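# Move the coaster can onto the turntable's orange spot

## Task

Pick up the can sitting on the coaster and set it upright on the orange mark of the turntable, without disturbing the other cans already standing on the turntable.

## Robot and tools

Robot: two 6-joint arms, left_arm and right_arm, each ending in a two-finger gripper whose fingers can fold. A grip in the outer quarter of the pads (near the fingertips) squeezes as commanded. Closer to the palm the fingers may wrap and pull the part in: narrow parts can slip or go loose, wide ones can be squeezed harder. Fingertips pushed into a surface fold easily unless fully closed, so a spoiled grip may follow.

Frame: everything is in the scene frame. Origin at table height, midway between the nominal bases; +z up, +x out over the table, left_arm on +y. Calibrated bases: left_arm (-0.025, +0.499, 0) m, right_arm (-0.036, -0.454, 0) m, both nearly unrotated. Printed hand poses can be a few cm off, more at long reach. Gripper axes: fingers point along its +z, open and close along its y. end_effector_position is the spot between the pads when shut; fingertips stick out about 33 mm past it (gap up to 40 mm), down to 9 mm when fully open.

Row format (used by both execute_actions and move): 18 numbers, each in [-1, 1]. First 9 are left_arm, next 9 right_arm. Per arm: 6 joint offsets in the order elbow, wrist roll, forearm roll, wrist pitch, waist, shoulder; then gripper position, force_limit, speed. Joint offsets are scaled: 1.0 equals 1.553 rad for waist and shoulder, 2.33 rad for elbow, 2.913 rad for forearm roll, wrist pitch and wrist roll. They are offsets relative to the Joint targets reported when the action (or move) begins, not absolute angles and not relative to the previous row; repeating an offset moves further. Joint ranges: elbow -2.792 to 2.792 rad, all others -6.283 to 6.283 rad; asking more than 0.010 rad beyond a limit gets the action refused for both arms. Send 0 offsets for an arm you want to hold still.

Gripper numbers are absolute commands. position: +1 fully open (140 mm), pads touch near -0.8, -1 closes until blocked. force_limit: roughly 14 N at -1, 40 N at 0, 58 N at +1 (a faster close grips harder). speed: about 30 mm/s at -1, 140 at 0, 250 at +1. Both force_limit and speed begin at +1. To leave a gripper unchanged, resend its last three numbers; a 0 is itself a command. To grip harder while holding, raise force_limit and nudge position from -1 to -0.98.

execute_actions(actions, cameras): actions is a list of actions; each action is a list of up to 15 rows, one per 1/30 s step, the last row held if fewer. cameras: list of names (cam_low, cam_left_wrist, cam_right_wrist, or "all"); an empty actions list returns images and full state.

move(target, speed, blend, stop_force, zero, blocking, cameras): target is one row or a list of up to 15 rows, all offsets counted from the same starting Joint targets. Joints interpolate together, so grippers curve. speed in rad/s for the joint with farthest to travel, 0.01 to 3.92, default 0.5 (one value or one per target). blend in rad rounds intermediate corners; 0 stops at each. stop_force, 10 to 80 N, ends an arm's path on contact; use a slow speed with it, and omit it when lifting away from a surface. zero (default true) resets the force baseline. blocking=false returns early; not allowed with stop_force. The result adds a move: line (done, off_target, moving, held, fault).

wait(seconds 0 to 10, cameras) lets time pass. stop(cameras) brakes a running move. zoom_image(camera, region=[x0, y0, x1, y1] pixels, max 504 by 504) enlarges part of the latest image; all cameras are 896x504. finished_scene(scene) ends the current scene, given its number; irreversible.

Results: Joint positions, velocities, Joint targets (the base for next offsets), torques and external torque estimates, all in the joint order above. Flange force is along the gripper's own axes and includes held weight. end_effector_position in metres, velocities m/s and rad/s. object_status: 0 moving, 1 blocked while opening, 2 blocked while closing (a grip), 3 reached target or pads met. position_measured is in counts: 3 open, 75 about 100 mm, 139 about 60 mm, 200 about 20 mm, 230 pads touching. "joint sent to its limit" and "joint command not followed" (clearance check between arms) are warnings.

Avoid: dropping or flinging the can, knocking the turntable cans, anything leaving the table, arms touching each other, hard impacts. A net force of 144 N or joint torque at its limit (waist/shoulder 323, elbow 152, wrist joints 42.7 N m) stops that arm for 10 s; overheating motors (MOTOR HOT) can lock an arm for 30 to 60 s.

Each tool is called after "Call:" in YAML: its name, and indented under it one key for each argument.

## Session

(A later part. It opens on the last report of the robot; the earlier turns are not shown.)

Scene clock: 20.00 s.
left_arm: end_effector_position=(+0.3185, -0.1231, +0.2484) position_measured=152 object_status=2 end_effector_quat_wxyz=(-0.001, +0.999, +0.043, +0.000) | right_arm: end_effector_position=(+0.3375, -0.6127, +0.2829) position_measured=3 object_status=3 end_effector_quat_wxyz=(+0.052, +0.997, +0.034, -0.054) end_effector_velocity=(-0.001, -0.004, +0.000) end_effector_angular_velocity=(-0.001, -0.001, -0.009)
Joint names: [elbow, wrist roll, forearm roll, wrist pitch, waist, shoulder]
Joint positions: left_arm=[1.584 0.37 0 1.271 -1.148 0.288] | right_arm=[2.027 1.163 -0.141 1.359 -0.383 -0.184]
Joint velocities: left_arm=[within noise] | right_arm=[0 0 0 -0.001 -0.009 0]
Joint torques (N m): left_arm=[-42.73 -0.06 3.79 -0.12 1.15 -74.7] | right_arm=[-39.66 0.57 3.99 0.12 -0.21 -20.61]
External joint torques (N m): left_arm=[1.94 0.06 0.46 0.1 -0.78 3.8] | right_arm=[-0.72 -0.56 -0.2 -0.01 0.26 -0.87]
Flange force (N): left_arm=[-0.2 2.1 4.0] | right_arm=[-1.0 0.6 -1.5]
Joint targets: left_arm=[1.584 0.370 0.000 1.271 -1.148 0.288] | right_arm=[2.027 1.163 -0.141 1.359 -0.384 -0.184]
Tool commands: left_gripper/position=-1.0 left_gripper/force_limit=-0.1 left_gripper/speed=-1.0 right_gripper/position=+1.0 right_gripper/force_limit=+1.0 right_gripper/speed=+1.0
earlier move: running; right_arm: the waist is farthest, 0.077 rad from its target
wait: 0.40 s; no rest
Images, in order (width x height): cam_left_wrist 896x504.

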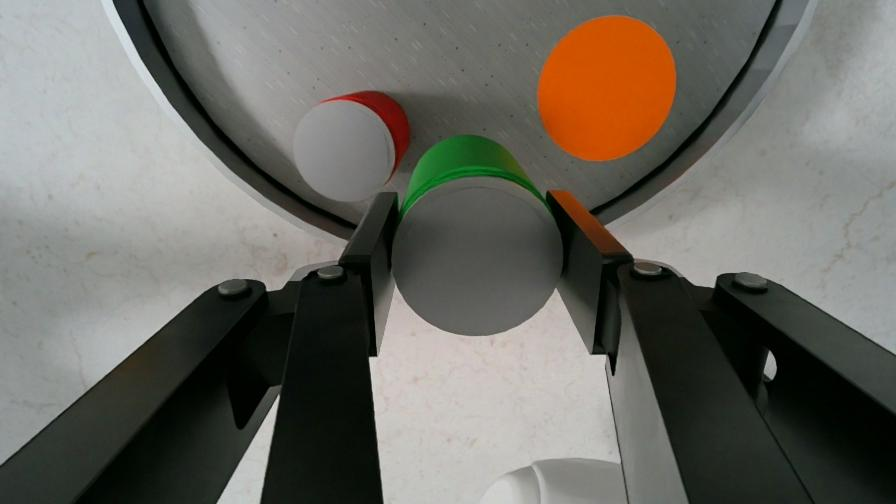

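Call:
wait:
  seconds: 10

Call:
wait:
  seconds: 2.07

Call:
execute_actions:
  actions:
    - [[0.0001,0.0003,0,-0.0001,0,-0.0001,-1,-0.1,-1,0,0,0,0,0,0,1,1,1],[0.0004,0.0011,0,-0.0002,0.0002,-0.0003,-1,-0.1,-1,0,0,0,0,0,0,1,1,1],[0.0010,0.0026,0,-0.0005,0.0004,-0.0006,-1,-0.1,-1,0,0,0,0,0,0,1,1,1],[0.0018,0.0045,0,-0.0008,0.0007,-0.0011,-1,-0.1,-1,0,0,0,0,0,0,1,1,1],[0.0027,0.0071,0,-0.0013,0.0010,-0.0017,-1,-0.1,-1,0,0,0,0,0,0,1,1,1],[0.0040,0.0102,0,-0.0019,0.0015,-0.0024,-1,-0.1,-1,0,0,0,0,0,0,1,1,1],[0.0054,0.0139,0,-0.0025,0.0021,-0.0033,-1,-0.1,-1,0,0,0,0,0,0,1,1,1],[0.0070,0.0182,0,-0.0033,0.0027,-0.0043,-1,-0.1,-1,0,0,0,0,0,0,1,1,1],[0.0089,0.0230,0,-0.0042,0.0034,-0.0055,-1,-0.1,-1,0,0,0,0,0,0,1,1,1],[0.0110,0.0284,0,-0.0052,0.0042,-0.0068,-1,-0.1,-1,0,0,0,0,0,0,1,1,1],[0.0133,0.0343,0,-0.0063,0.0051,-0.0082,-1,-0.1,-1,0,0,0,0,0,0,1,1,1],[0.0158,0.0409,0,-0.0074,0.0060,-0.0098,-1,-0.1,-1,0,0,0,0,0,0,1,1,1],[0.0186,0.0480,0,-0.0087,0.0071,-0.0115,-1,-0.1,-1,0,0,0,0,0,0,1,1,1],[0.0215,0.0556,0,-0.0101,0.0082,-0.0133,-1,-0.1,-1,0,0,0,0,0,0,1,1,1],[0.0247,0.0639,0,-0.0116,0.0094,-0.0153,-1,-0.1,-1,0,0,0,0,0,0,1,1,1]]
    - [[0.0038,0.0089,0,-0.0029,0.0020,-0.0003,-1,-0.1,-1,0,0,0,0,0,0,1,1,1],[0.0076,0.0178,0,-0.0057,0.0040,-0.0007,-1,-0.1,-1,0,0,0,0,0,0,1,1,1],[0.0114,0.0267,0,-0.0086,0.0060,-0.0010,-1,-0.1,-1,0,0,0,0,0,0,1,1,1],[0.0152,0.0356,0,-0.0114,0.0079,-0.0014,-1,-0.1,-1,0,0,0,0,0,0,1,1,1],[0.0190,0.0445,0,-0.0143,0.0099,-0.0017,-1,-0.1,-1,0,0,0,0,0,0,1,1,1],[0.0228,0.0534,0,-0.0171,0.0119,-0.0021,-1,-0.1,-1,0,0,0,0,0,0,1,1,1],[0.0266,0.0623,0,-0.0200,0.0139,-0.0024,-1,-0.1,-1,0,0,0,0,0,0,1,1,1],[0.0304,0.0712,0,-0.0228,0.0159,-0.0028,-1,-0.1,-1,0,0,0,0,0,0,1,1,1],[0.0342,0.0801,0,-0.0257,0.0179,-0.0031,-1,-0.1,-1,0,0,0,0,0,0,1,1,1],[0.0380,0.0890,0,-0.0286,0.0198,-0.0035,-1,-0.1,-1,0,0,0,0,0,0,1,1,1],[0.0418,0.0979,0,-0.0314,0.0218,-0.0038,-1,-0.1,-1,0,0,0,0,0,0,1,1,1],[0.0456,0.1068,0,-0.0343,0.0238,-0.0042,-1,-0.1,-1,0,0,0,0,0,0,1,1,1],[0.0494,0.1157,0,-0.0371,0.0258,-0.0045,-1,-0.1,-1,0,0,0,0,0,0,1,1,1],[0.0532,0.1246,0,-0.0400,0.0278,-0.0049,-1,-0.1,-1,0,0,0,0,0,0,1,1,1],[0.0571,0.1335,0,-0.0428,0.0298,-0.0052,-1,-0.1,-1,0,0,0,0,0,0,1,1,1]]
    - [[0.0027,0.0092,0,-0.0025,0.0026,0.0005,-1,-0.1,-1,0,0,0,0,0,0,1,1,1],[0.0054,0.0185,0,-0.0049,0.0052,0.0011,-1,-0.1,-1,0,0,0,0,0,0,1,1,1],[0.0082,0.0277,0,-0.0074,0.0079,0.0016,-1,-0.1,-1,0,0,0,0,0,0,1,1,1],[0.0109,0.0370,0,-0.0099,0.0105,0.0022,-1,-0.1,-1,0,0,0,0,0,0,1,1,1],[0.0136,0.0462,0,-0.0124,0.0131,0.0027,-1,-0.1,-1,0,0,0,0,0,0,1,1,1],[0.0163,0.0554,0,-0.0148,0.0157,0.0033,-1,-0.1,-1,0,0,0,0,0,0,1,1,1],[0.0191,0.0647,0,-0.0173,0.0183,0.0038,-1,-0.1,-1,0,0,0,0,0,0,1,1,1],[0.0218,0.0739,0,-0.0198,0.0210,0.0044,-1,-0.1,-1,0,0,0,0,0,0,1,1,1],[0.0226,0.0833,0,-0.0202,0.0239,0.0039,-1,-0.1,-1,0,0,0,0,0,0,1,1,1],[0.0235,0.0927,0,-0.0206,0.0268,0.0034,-1,-0.1,-1,0,0,0,0,0,0,1,1,1],[0.0243,0.1021,0,-0.0210,0.0297,0.0029,-1,-0.1,-1,0,0,0,0,0,0,1,1,1],[0.0251,0.1115,0,-0.0214,0.0326,0.0024,-1,-0.1,-1,0,0,0,0,0,0,1,1,1],[0.0260,0.1209,0,-0.0218,0.0355,0.0019,-1,-0.1,-1,0,0,0,0,0,0,1,1,1],[0.0268,0.1303,0,-0.0222,0.0384,0.0014,-1,-0.1,-1,0,0,0,0,0,0,1,1,1],[0.0276,0.1397,0,-0.0226,0.0413,0.0009,-1,-0.1,-1,0,0,0,0,0,0,1,1,1]]
    - [[-0.0001,0.0095,0,0,0.0031,0.0001,-1,-0.1,-1,0,0,0,0,0,0,1,1,1],[-0.0002,0.0189,0,0,0.0061,0.0002,-1,-0.1,-1,0,0,0,0,0,0,1,1,1],[-0.0003,0.0284,0,0.0001,0.0092,0.0004,-1,-0.1,-1,0,0,0,0,0,0,1,1,1],[-0.0004,0.0379,0,0.0001,0.0122,0.0005,-1,-0.1,-1,0,0,0,0,0,0,1,1,1],[-0.0005,0.0473,0,0.0001,0.0153,0.0006,0.2,-0.1,0,0,0,0,0,0,0,1,1,1],[-0.0006,0.0568,0,0.0001,0.0183,0.0007,0.2,-0.1,0,0,0,0,0,0,0,1,1,1],[-0.0007,0.0663,0,0.0001,0.0214,0.0008,0.2,-0.1,0,0,0,0,0,0,0,1,1,1],[-0.0008,0.0757,0,0.0002,0.0244,0.0009,0.2,-0.1,0,0,0,0,0,0,0,1,1,1],[-0.0009,0.0852,0,0.0002,0.0275,0.0011,0.2,-0.1,0,0,0,0,0,0,0,1,1,1],[-0.0010,0.0947,0,0.0002,0.0305,0.0012,0.2,-0.1,0,0,0,0,0,0,0,1,1,1],[-0.0012,0.1041,0,0.0002,0.0336,0.0013,0.2,-0.1,0,0,0,0,0,0,0,1,1,1],[-0.0013,0.1136,0,0.0003,0.0366,0.0014,0.2,-0.1,0,0,0,0,0,0,0,1,1,1],[-0.0014,0.1231,0,0.0003,0.0397,0.0015,0.2,-0.1,0,0,0,0,0,0,0,1,1,1],[-0.0015,0.1325,0,0.0003,0.0427,0.0016,0.2,-0.1,0,0,0,0,0,0,0,1,1,1],[-0.0016,0.1420,0,0.0003,0.0458,0.0018,0.2,-0.1,0,0,0,0,0,0,0,1,1,1]]
    - [[-0.0037,0.0091,0,0.0041,0.0028,-0.0022,0.2,-0.1,0,0,0,0,0,0,0,1,1,1],[-0.0071,0.0175,0,0.0080,0.0054,-0.0043,0.2,-0.1,0,0,0,0,0,0,0,1,1,1],[-0.0103,0.0254,0,0.0116,0.0079,-0.0062,0.2,-0.1,0,0,0,0,0,0,0,1,1,1],[-0.0133,0.0326,0,0.0149,0.0101,-0.0080,0.2,-0.1,0,0,0,0,0,0,0,1,1,1],[-0.0159,0.0391,0,0.0179,0.0121,-0.0096,0.2,-0.1,0,0,0,0,0,0,0,1,1,1],[-0.0184,0.0451,0,0.0206,0.0140,-0.0111,0.2,-0.1,0,0,0,0,0,0,0,1,1,1],[-0.0205,0.0504,0,0.0230,0.0156,-0.0124,0.2,-0.1,0,0,0,0,0,0,0,1,1,1],[-0.0224,0.0551,0,0.0252,0.0171,-0.0135,0.2,-0.1,0,0,0,0,0,0,0,1,1,1],[-0.0241,0.0592,0,0.0270,0.0183,-0.0145,0.2,-0.1,0,0,0,0,0,0,0,1,1,1],[-0.0255,0.0626,0,0.0286,0.0194,-0.0154,0.2,-0.1,0,0,0,0,0,0,0,1,1,1],[-0.0266,0.0654,0,0.0299,0.0203,-0.0161,0.2,-0.1,0,0,0,0,0,0,0,1,1,1],[-0.0275,0.0676,0,0.0309,0.0209,-0.0166,0.2,-0.1,0,0,0,0,0,0,0,1,1,1],[-0.0282,0.0692,0,0.0316,0.0214,-0.0170,0.2,-0.1,0,0,0,0,0,0,0,1,1,1],[-0.0285,0.0701,0,0.0320,0.0217,-0.0172,0.2,-0.1,0,0,0,0,0,0,0,1,1,1],[-0.0287,0.0705,0,0.0322,0.0218,-0.0173,0.2,-0.1,0,0,0,0,0,0,0,1,1,1]]
  cameras: ["cam_low", "cam_left_wrist"]

Call:
move:
  target: [0, 0, 0, 0, 0, -0.13, 0.2, -0.1, 0, 0, 0, 0, 0, 0, 0, 1, 1, 1]
  speed: 0.4
  cameras: ["cam_low", "cam_left_wrist"]

Scene clock: 27.83 s.
left_arm: end_effector_position=(+0.3185, -0.1231, +0.2484) position_measured=152 object_status=2 end_effector_quat_wxyz=(-0.001, +0.999, +0.043, +0.000) | right_arm: end_effector_position=(+0.3241, -0.6410, +0.2829) position_measured=3 object_status=3 end_effector_quat_wxyz=(+0.050, +0.997, -0.004, -0.056)
Joint names: [elbow, wrist roll, forearm roll, wrist pitch, waist, shoulder]
Joint positions: left_arm=[1.584 0.37 0 1.271 -1.148 0.288] | right_arm=[2.027 1.163 -0.141 1.359 -0.46 -0.184]
Joint torques (N m): left_arm=[-42.5 -0.04 3.9 -0.15 1.39 -74.9] | right_arm=[-39.76 0.61 4.01 0.13 0.78 -20.57]
External joint torques (N m): left_arm=[1.81 0.04 0.32 0.13 -1.58 4.57] | right_arm=[-0.54 -0.6 -0.22 -0.01 -0.71 -0.85]
Flange force (N): left_arm=[-0.6 3.9 4.2] | right_arm=[-2.2 2.6 -0.9]
Joint targets: left_arm=[1.584 0.370 0.000 1.271 -1.148 0.288] | right_arm=[2.027 1.163 -0.141 1.359 -0.460 -0.184]
Tool commands: left_gripper/position=-1.0 left_gripper/force_limit=-0.1 left_gripper/speed=-1.0 right_gripper/position=+1.0 right_gripper/force_limit=+1.0 right_gripper/speed=+1.0
earlier move: done
wait: 1.97 of 10 s (the move ended)

Scene clock: 29.93 s.
left_arm: end_effector_position=(+0.3185, -0.1231, +0.2484) position_measured=152 object_status=2 end_effector_quat_wxyz=(-0.001, +0.999, +0.043, +0.000) | right_arm: end_effector_position=(+0.3241, -0.6410, +0.2829) position_measured=3 object_status=3 end_effector_quat_wxyz=(+0.050, +0.997, -0.004, -0.056)
Joint names: [elbow, wrist roll, forearm roll, wrist pitch, waist, shoulder]
Joint positions: left_arm=[1.584 0.37 0 1.271 -1.148 0.288] | right_arm=[2.027 1.163 -0.141 1.359 -0.46 -0.184]
Joint torques (N m): left_arm=[-42.7 0.09 3.96 -0.15 0.86 -74.65] | right_arm=[-39.6 0.57 4.01 0.14 0.46 -20.51]
External joint torques (N m): left_arm=[1.89 -0.09 0.27 0.13 -0.61 3.69] | right_arm=[-0.67 -0.56 -0.23 -0.03 -0.46 -0.58]
Flange force (N): left_arm=[-0.2 2.1 3.9] | right_arm=[-1.3 2.3 -1.0]
Joint targets: left_arm=[1.584 0.370 0.000 1.271 -1.148 0.288] | right_arm=[2.027 1.163 -0.141 1.359 -0.460 -0.184]
Tool commands: left_gripper/position=-1.0 left_gripper/force_limit=-0.1 left_gripper/speed=-1.0 right_gripper/position=+1.0 right_gripper/force_limit=+1.0 right_gripper/speed=+1.0
wait: 2.10 s; at rest by 0.17 s

Scene clock: 32.80 s.
left_arm: end_effector_position=(+0.4140, +0.0171, +0.1894) position_measured=104 object_status=3 end_effector_quat_wxyz=(+0.000, +0.801, -0.599, -0.001) | right_arm: end_effector_position=(+0.3241, -0.6410, +0.2829) position_measured=3 object_status=3 end_effector_quat_wxyz=(+0.050, +0.997, -0.004, -0.056)
Joint names: [elbow, wrist roll, forearm roll, wrist pitch, waist, shoulder]
Joint positions: left_arm=[1.768 1.971 0 1.141 -0.918 0.234] | right_arm=[2.027 1.163 -0.141 1.359 -0.46 -0.184]
Joint torques (N m): left_arm=[-40.12 0.15 3.5 -0.02 0.68 -65.03] | right_arm=[-39.68 0.59 3.98 0.1 0.42 -20.5]
External joint torques (N m): left_arm=[1.47 -0.15 0.45 -0.03 -0.67 2.46] | right_arm=[-0.58 -0.58 -0.2 0.02 -0.42 -0.82]
External joint torques at the end of the 1st action: left_arm=[2.38 -0.45 0.37 0.43 -1.24 4.4] | right_arm=[-0.4 -0.59 -0.21 0.01 -0.51 -0.55]
External joint torques at the end of the 2nd action: left_arm=[2.24 -0.07 0.3 -0.02 -0.68 0.34] | right_arm=[-0.23 -0.58 -0.24 -0.01 -0.33 -0.49]
External joint torques at the end of the 3rd action: left_arm=[1.49 0.07 0.33 -0.05 -0.69 0.85] | right_arm=[-0.42 -0.58 -0.21 -0.03 -0.5 -0.85]
External joint torques at the end of the 4th action: left_arm=[0.72 -0.03 0.33 0.08 -1.84 4.74] | right_arm=[-0.29 -0.58 -0.23 0 -0.55 -0.38]
Flange force (N): left_arm=[1.3 0.8 3.4] | right_arm=[-1.8 2.0 -1.1]
Flange force at the end of the 1st action (N): left_arm=[2.5 1.9 4.4] | right_arm=[-1.6 2.3 -0.6]
Flange force at the end of the 2nd action (N): left_arm=[-3.5 2.1 2.7] | right_arm=[-1.5 1.8 -0.4]
Flange force at the end of the 3rd action (N): left_arm=[-1.3 1.5 2.2] | right_arm=[-2.0 2.1 -0.7]
Flange force at the end of the 4th action (N): left_arm=[6.1 0.6 4.5] | right_arm=[-1.5 2.4 -0.4]
Joint targets: left_arm=[1.768 1.971 0.000 1.141 -0.918 0.234] | right_arm=[2.027 1.163 -0.141 1.359 -0.460 -0.184]
Step readings (joint positions of left_arm | right_arm; steps 1 to 15: 1st action; 16 to 30: 2nd action; 31 to 45: 3rd action; 46 to 60: 4th action; 61 to 75: 5th action):
0: [1.584 0.370 0.000 1.271 -1.148 0.288] | [2.027 1.163 -0.141 1.359 -0.460 -0.184]
1: [1.584 0.370 0.000 1.271 -1.148 0.288] | [2.027 1.163 -0.141 1.359 -0.460 -0.184]
2: [1.584 0.370 0.000 1.271 -1.148 0.288] | [2.027 1.163 -0.141 1.359 -0.460 -0.184]
4: [1.584 0.373 0.000 1.270 -1.148 0.288] | [2.027 1.163 -0.141 1.359 -0.460 -0.184]
8: [1.590 0.391 0.000 1.267 -1.147 0.286] | [2.027 1.163 -0.141 1.359 -0.460 -0.184]
15: [1.619 0.482 0.000 1.250 -1.139 0.274] | [2.027 1.163 -0.141 1.359 -0.460 -0.184]
16: [1.624 0.499 0.000 1.247 -1.138 0.272] | [2.027 1.163 -0.141 1.359 -0.460 -0.184]
17: [1.629 0.517 0.000 1.243 -1.136 0.270] | [2.027 1.163 -0.141 1.359 -0.460 -0.184]
19: [1.645 0.564 0.000 1.232 -1.132 0.266] | [2.027 1.163 -0.141 1.359 -0.460 -0.184]
23: [1.677 0.659 0.000 1.203 -1.121 0.263] | [2.027 1.163 -0.141 1.359 -0.460 -0.184]
30: [1.740 0.845 0.000 1.144 -1.099 0.259] | [2.027 1.163 -0.141 1.359 -0.460 -0.184]
31: [1.748 0.868 0.000 1.137 -1.096 0.258] | [2.027 1.163 -0.141 1.359 -0.460 -0.184]
32: [1.756 0.891 0.000 1.129 -1.093 0.258] | [2.027 1.163 -0.141 1.359 -0.460 -0.184]
34: [1.772 0.946 0.000 1.113 -1.086 0.257] | [2.027 1.163 -0.141 1.359 -0.460 -0.184]
38: [1.799 1.050 0.000 1.084 -1.071 0.260] | [2.027 1.163 -0.141 1.359 -0.460 -0.184]
45: [1.830 1.244 0.000 1.052 -1.041 0.261] | [2.027 1.163 -0.141 1.359 -0.460 -0.184]
46: [1.832 1.269 0.000 1.051 -1.037 0.260] | [2.027 1.163 -0.141 1.359 -0.460 -0.184]
47: [1.834 1.294 0.000 1.049 -1.032 0.260] | [2.027 1.163 -0.141 1.359 -0.460 -0.184]
49: [1.837 1.351 0.000 1.048 -1.023 0.259] | [2.027 1.163 -0.141 1.359 -0.460 -0.184]
53: [1.838 1.459 0.000 1.047 -1.005 0.259] | [2.027 1.163 -0.141 1.359 -0.460 -0.184]
60: [1.836 1.657 0.000 1.047 -0.970 0.260] | [2.027 1.163 -0.141 1.359 -0.460 -0.184]
61: [1.836 1.682 0.000 1.047 -0.966 0.260] | [2.027 1.163 -0.141 1.359 -0.460 -0.184]
62: [1.836 1.707 0.000 1.047 -0.962 0.260] | [2.027 1.163 -0.141 1.359 -0.460 -0.184]
64: [1.830 1.763 0.000 1.055 -0.952 0.259] | [2.027 1.163 -0.141 1.359 -0.460 -0.184]
68: [1.804 1.856 0.000 1.090 -0.937 0.248] | [2.027 1.163 -0.141 1.359 -0.460 -0.184]
75: [1.773 1.956 0.000 1.134 -0.920 0.236] | [2.027 1.163 -0.141 1.359 -0.460 -0.184]
Images, in order (width x height): cam_low 896x504, cam_left_wrist 896x504.

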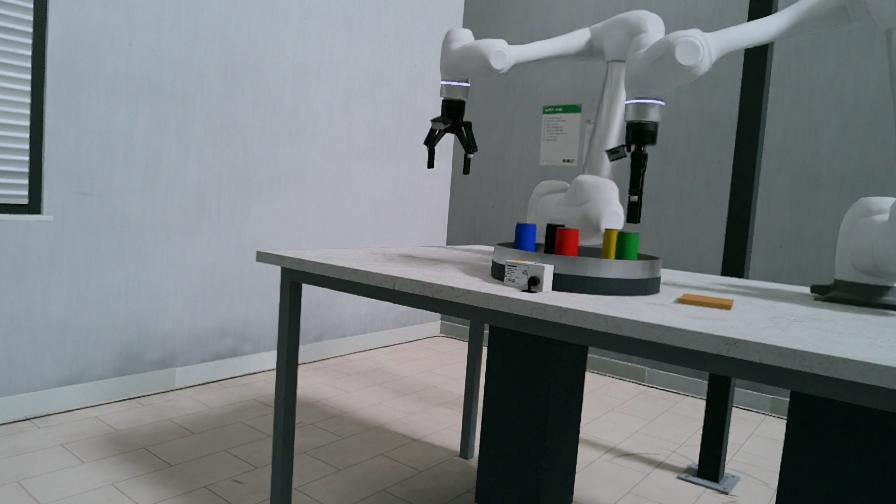

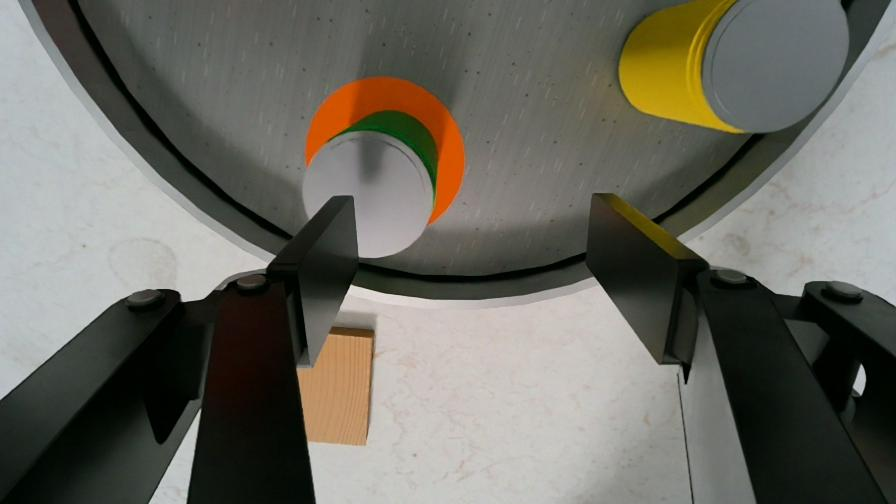

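Scene clock: 33.80 s.
left_arm: end_effector_position=(+0.4010, +0.0330, +0.3192) position_measured=104 object_status=3 end_effector_quat_wxyz=(+0.024, +0.797, -0.596, +0.097) | right_arm: end_effector_position=(+0.3241, -0.6410, +0.2829) position_measured=3 object_status=3 end_effector_quat_wxyz=(+0.050, +0.997, -0.004, -0.056)
Joint names: [elbow, wrist roll, forearm roll, wrist pitch, waist, shoulder]
Joint positions: left_arm=[1.768 1.971 0 1.141 -0.918 0.032] | right_arm=[2.027 1.163 -0.141 1.359 -0.46 -0.184]
Joint torques (N m): left_arm=[-42.86 0 3.85 -0.7 1.43 -48.17] | right_arm=[-39.78 0.58 4 0.11 0.14 -20.59]
External joint torques (N m): left_arm=[0.76 0 0.4 0.09 -1.51 2.95] | right_arm=[-0.36 -0.58 -0.22 0.01 -0.18 -0.51]
Flange force (N): left_arm=[3.8 1.3 2.7] | right_arm=[-1.2 1.5 -0.7]
Joint targets: left_arm=[1.768 1.971 0.000 1.141 -0.918 0.032] | right_arm=[2.027 1.163 -0.141 1.359 -0.460 -0.184]
move: done
Images, in order (width x height): cam_low 896x504, cam_left_wrist 896x504.

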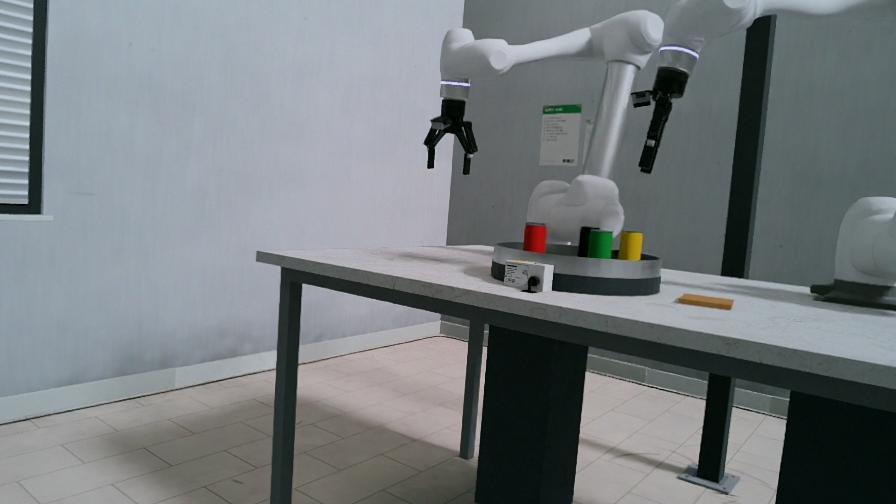

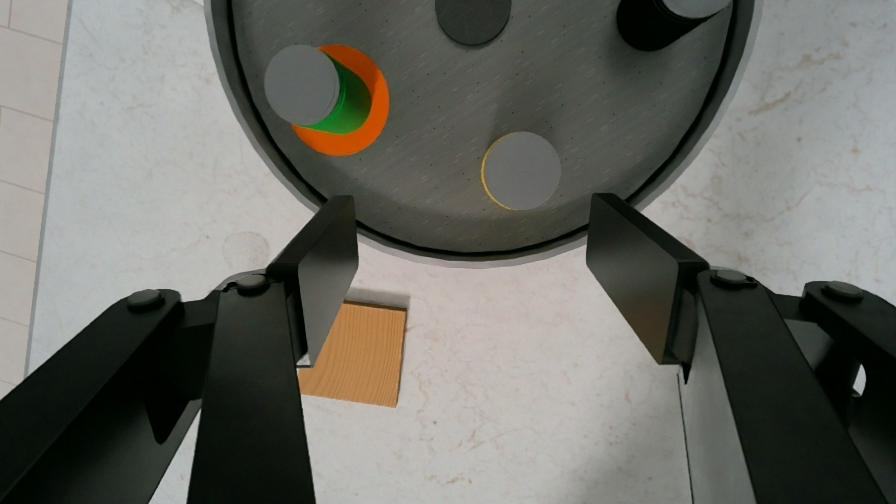

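The green can stands well centred on the orange spot, and the other cans are still where they were.

Call:
finished_scene:
  scene: 2

The scene is finished: the task was done.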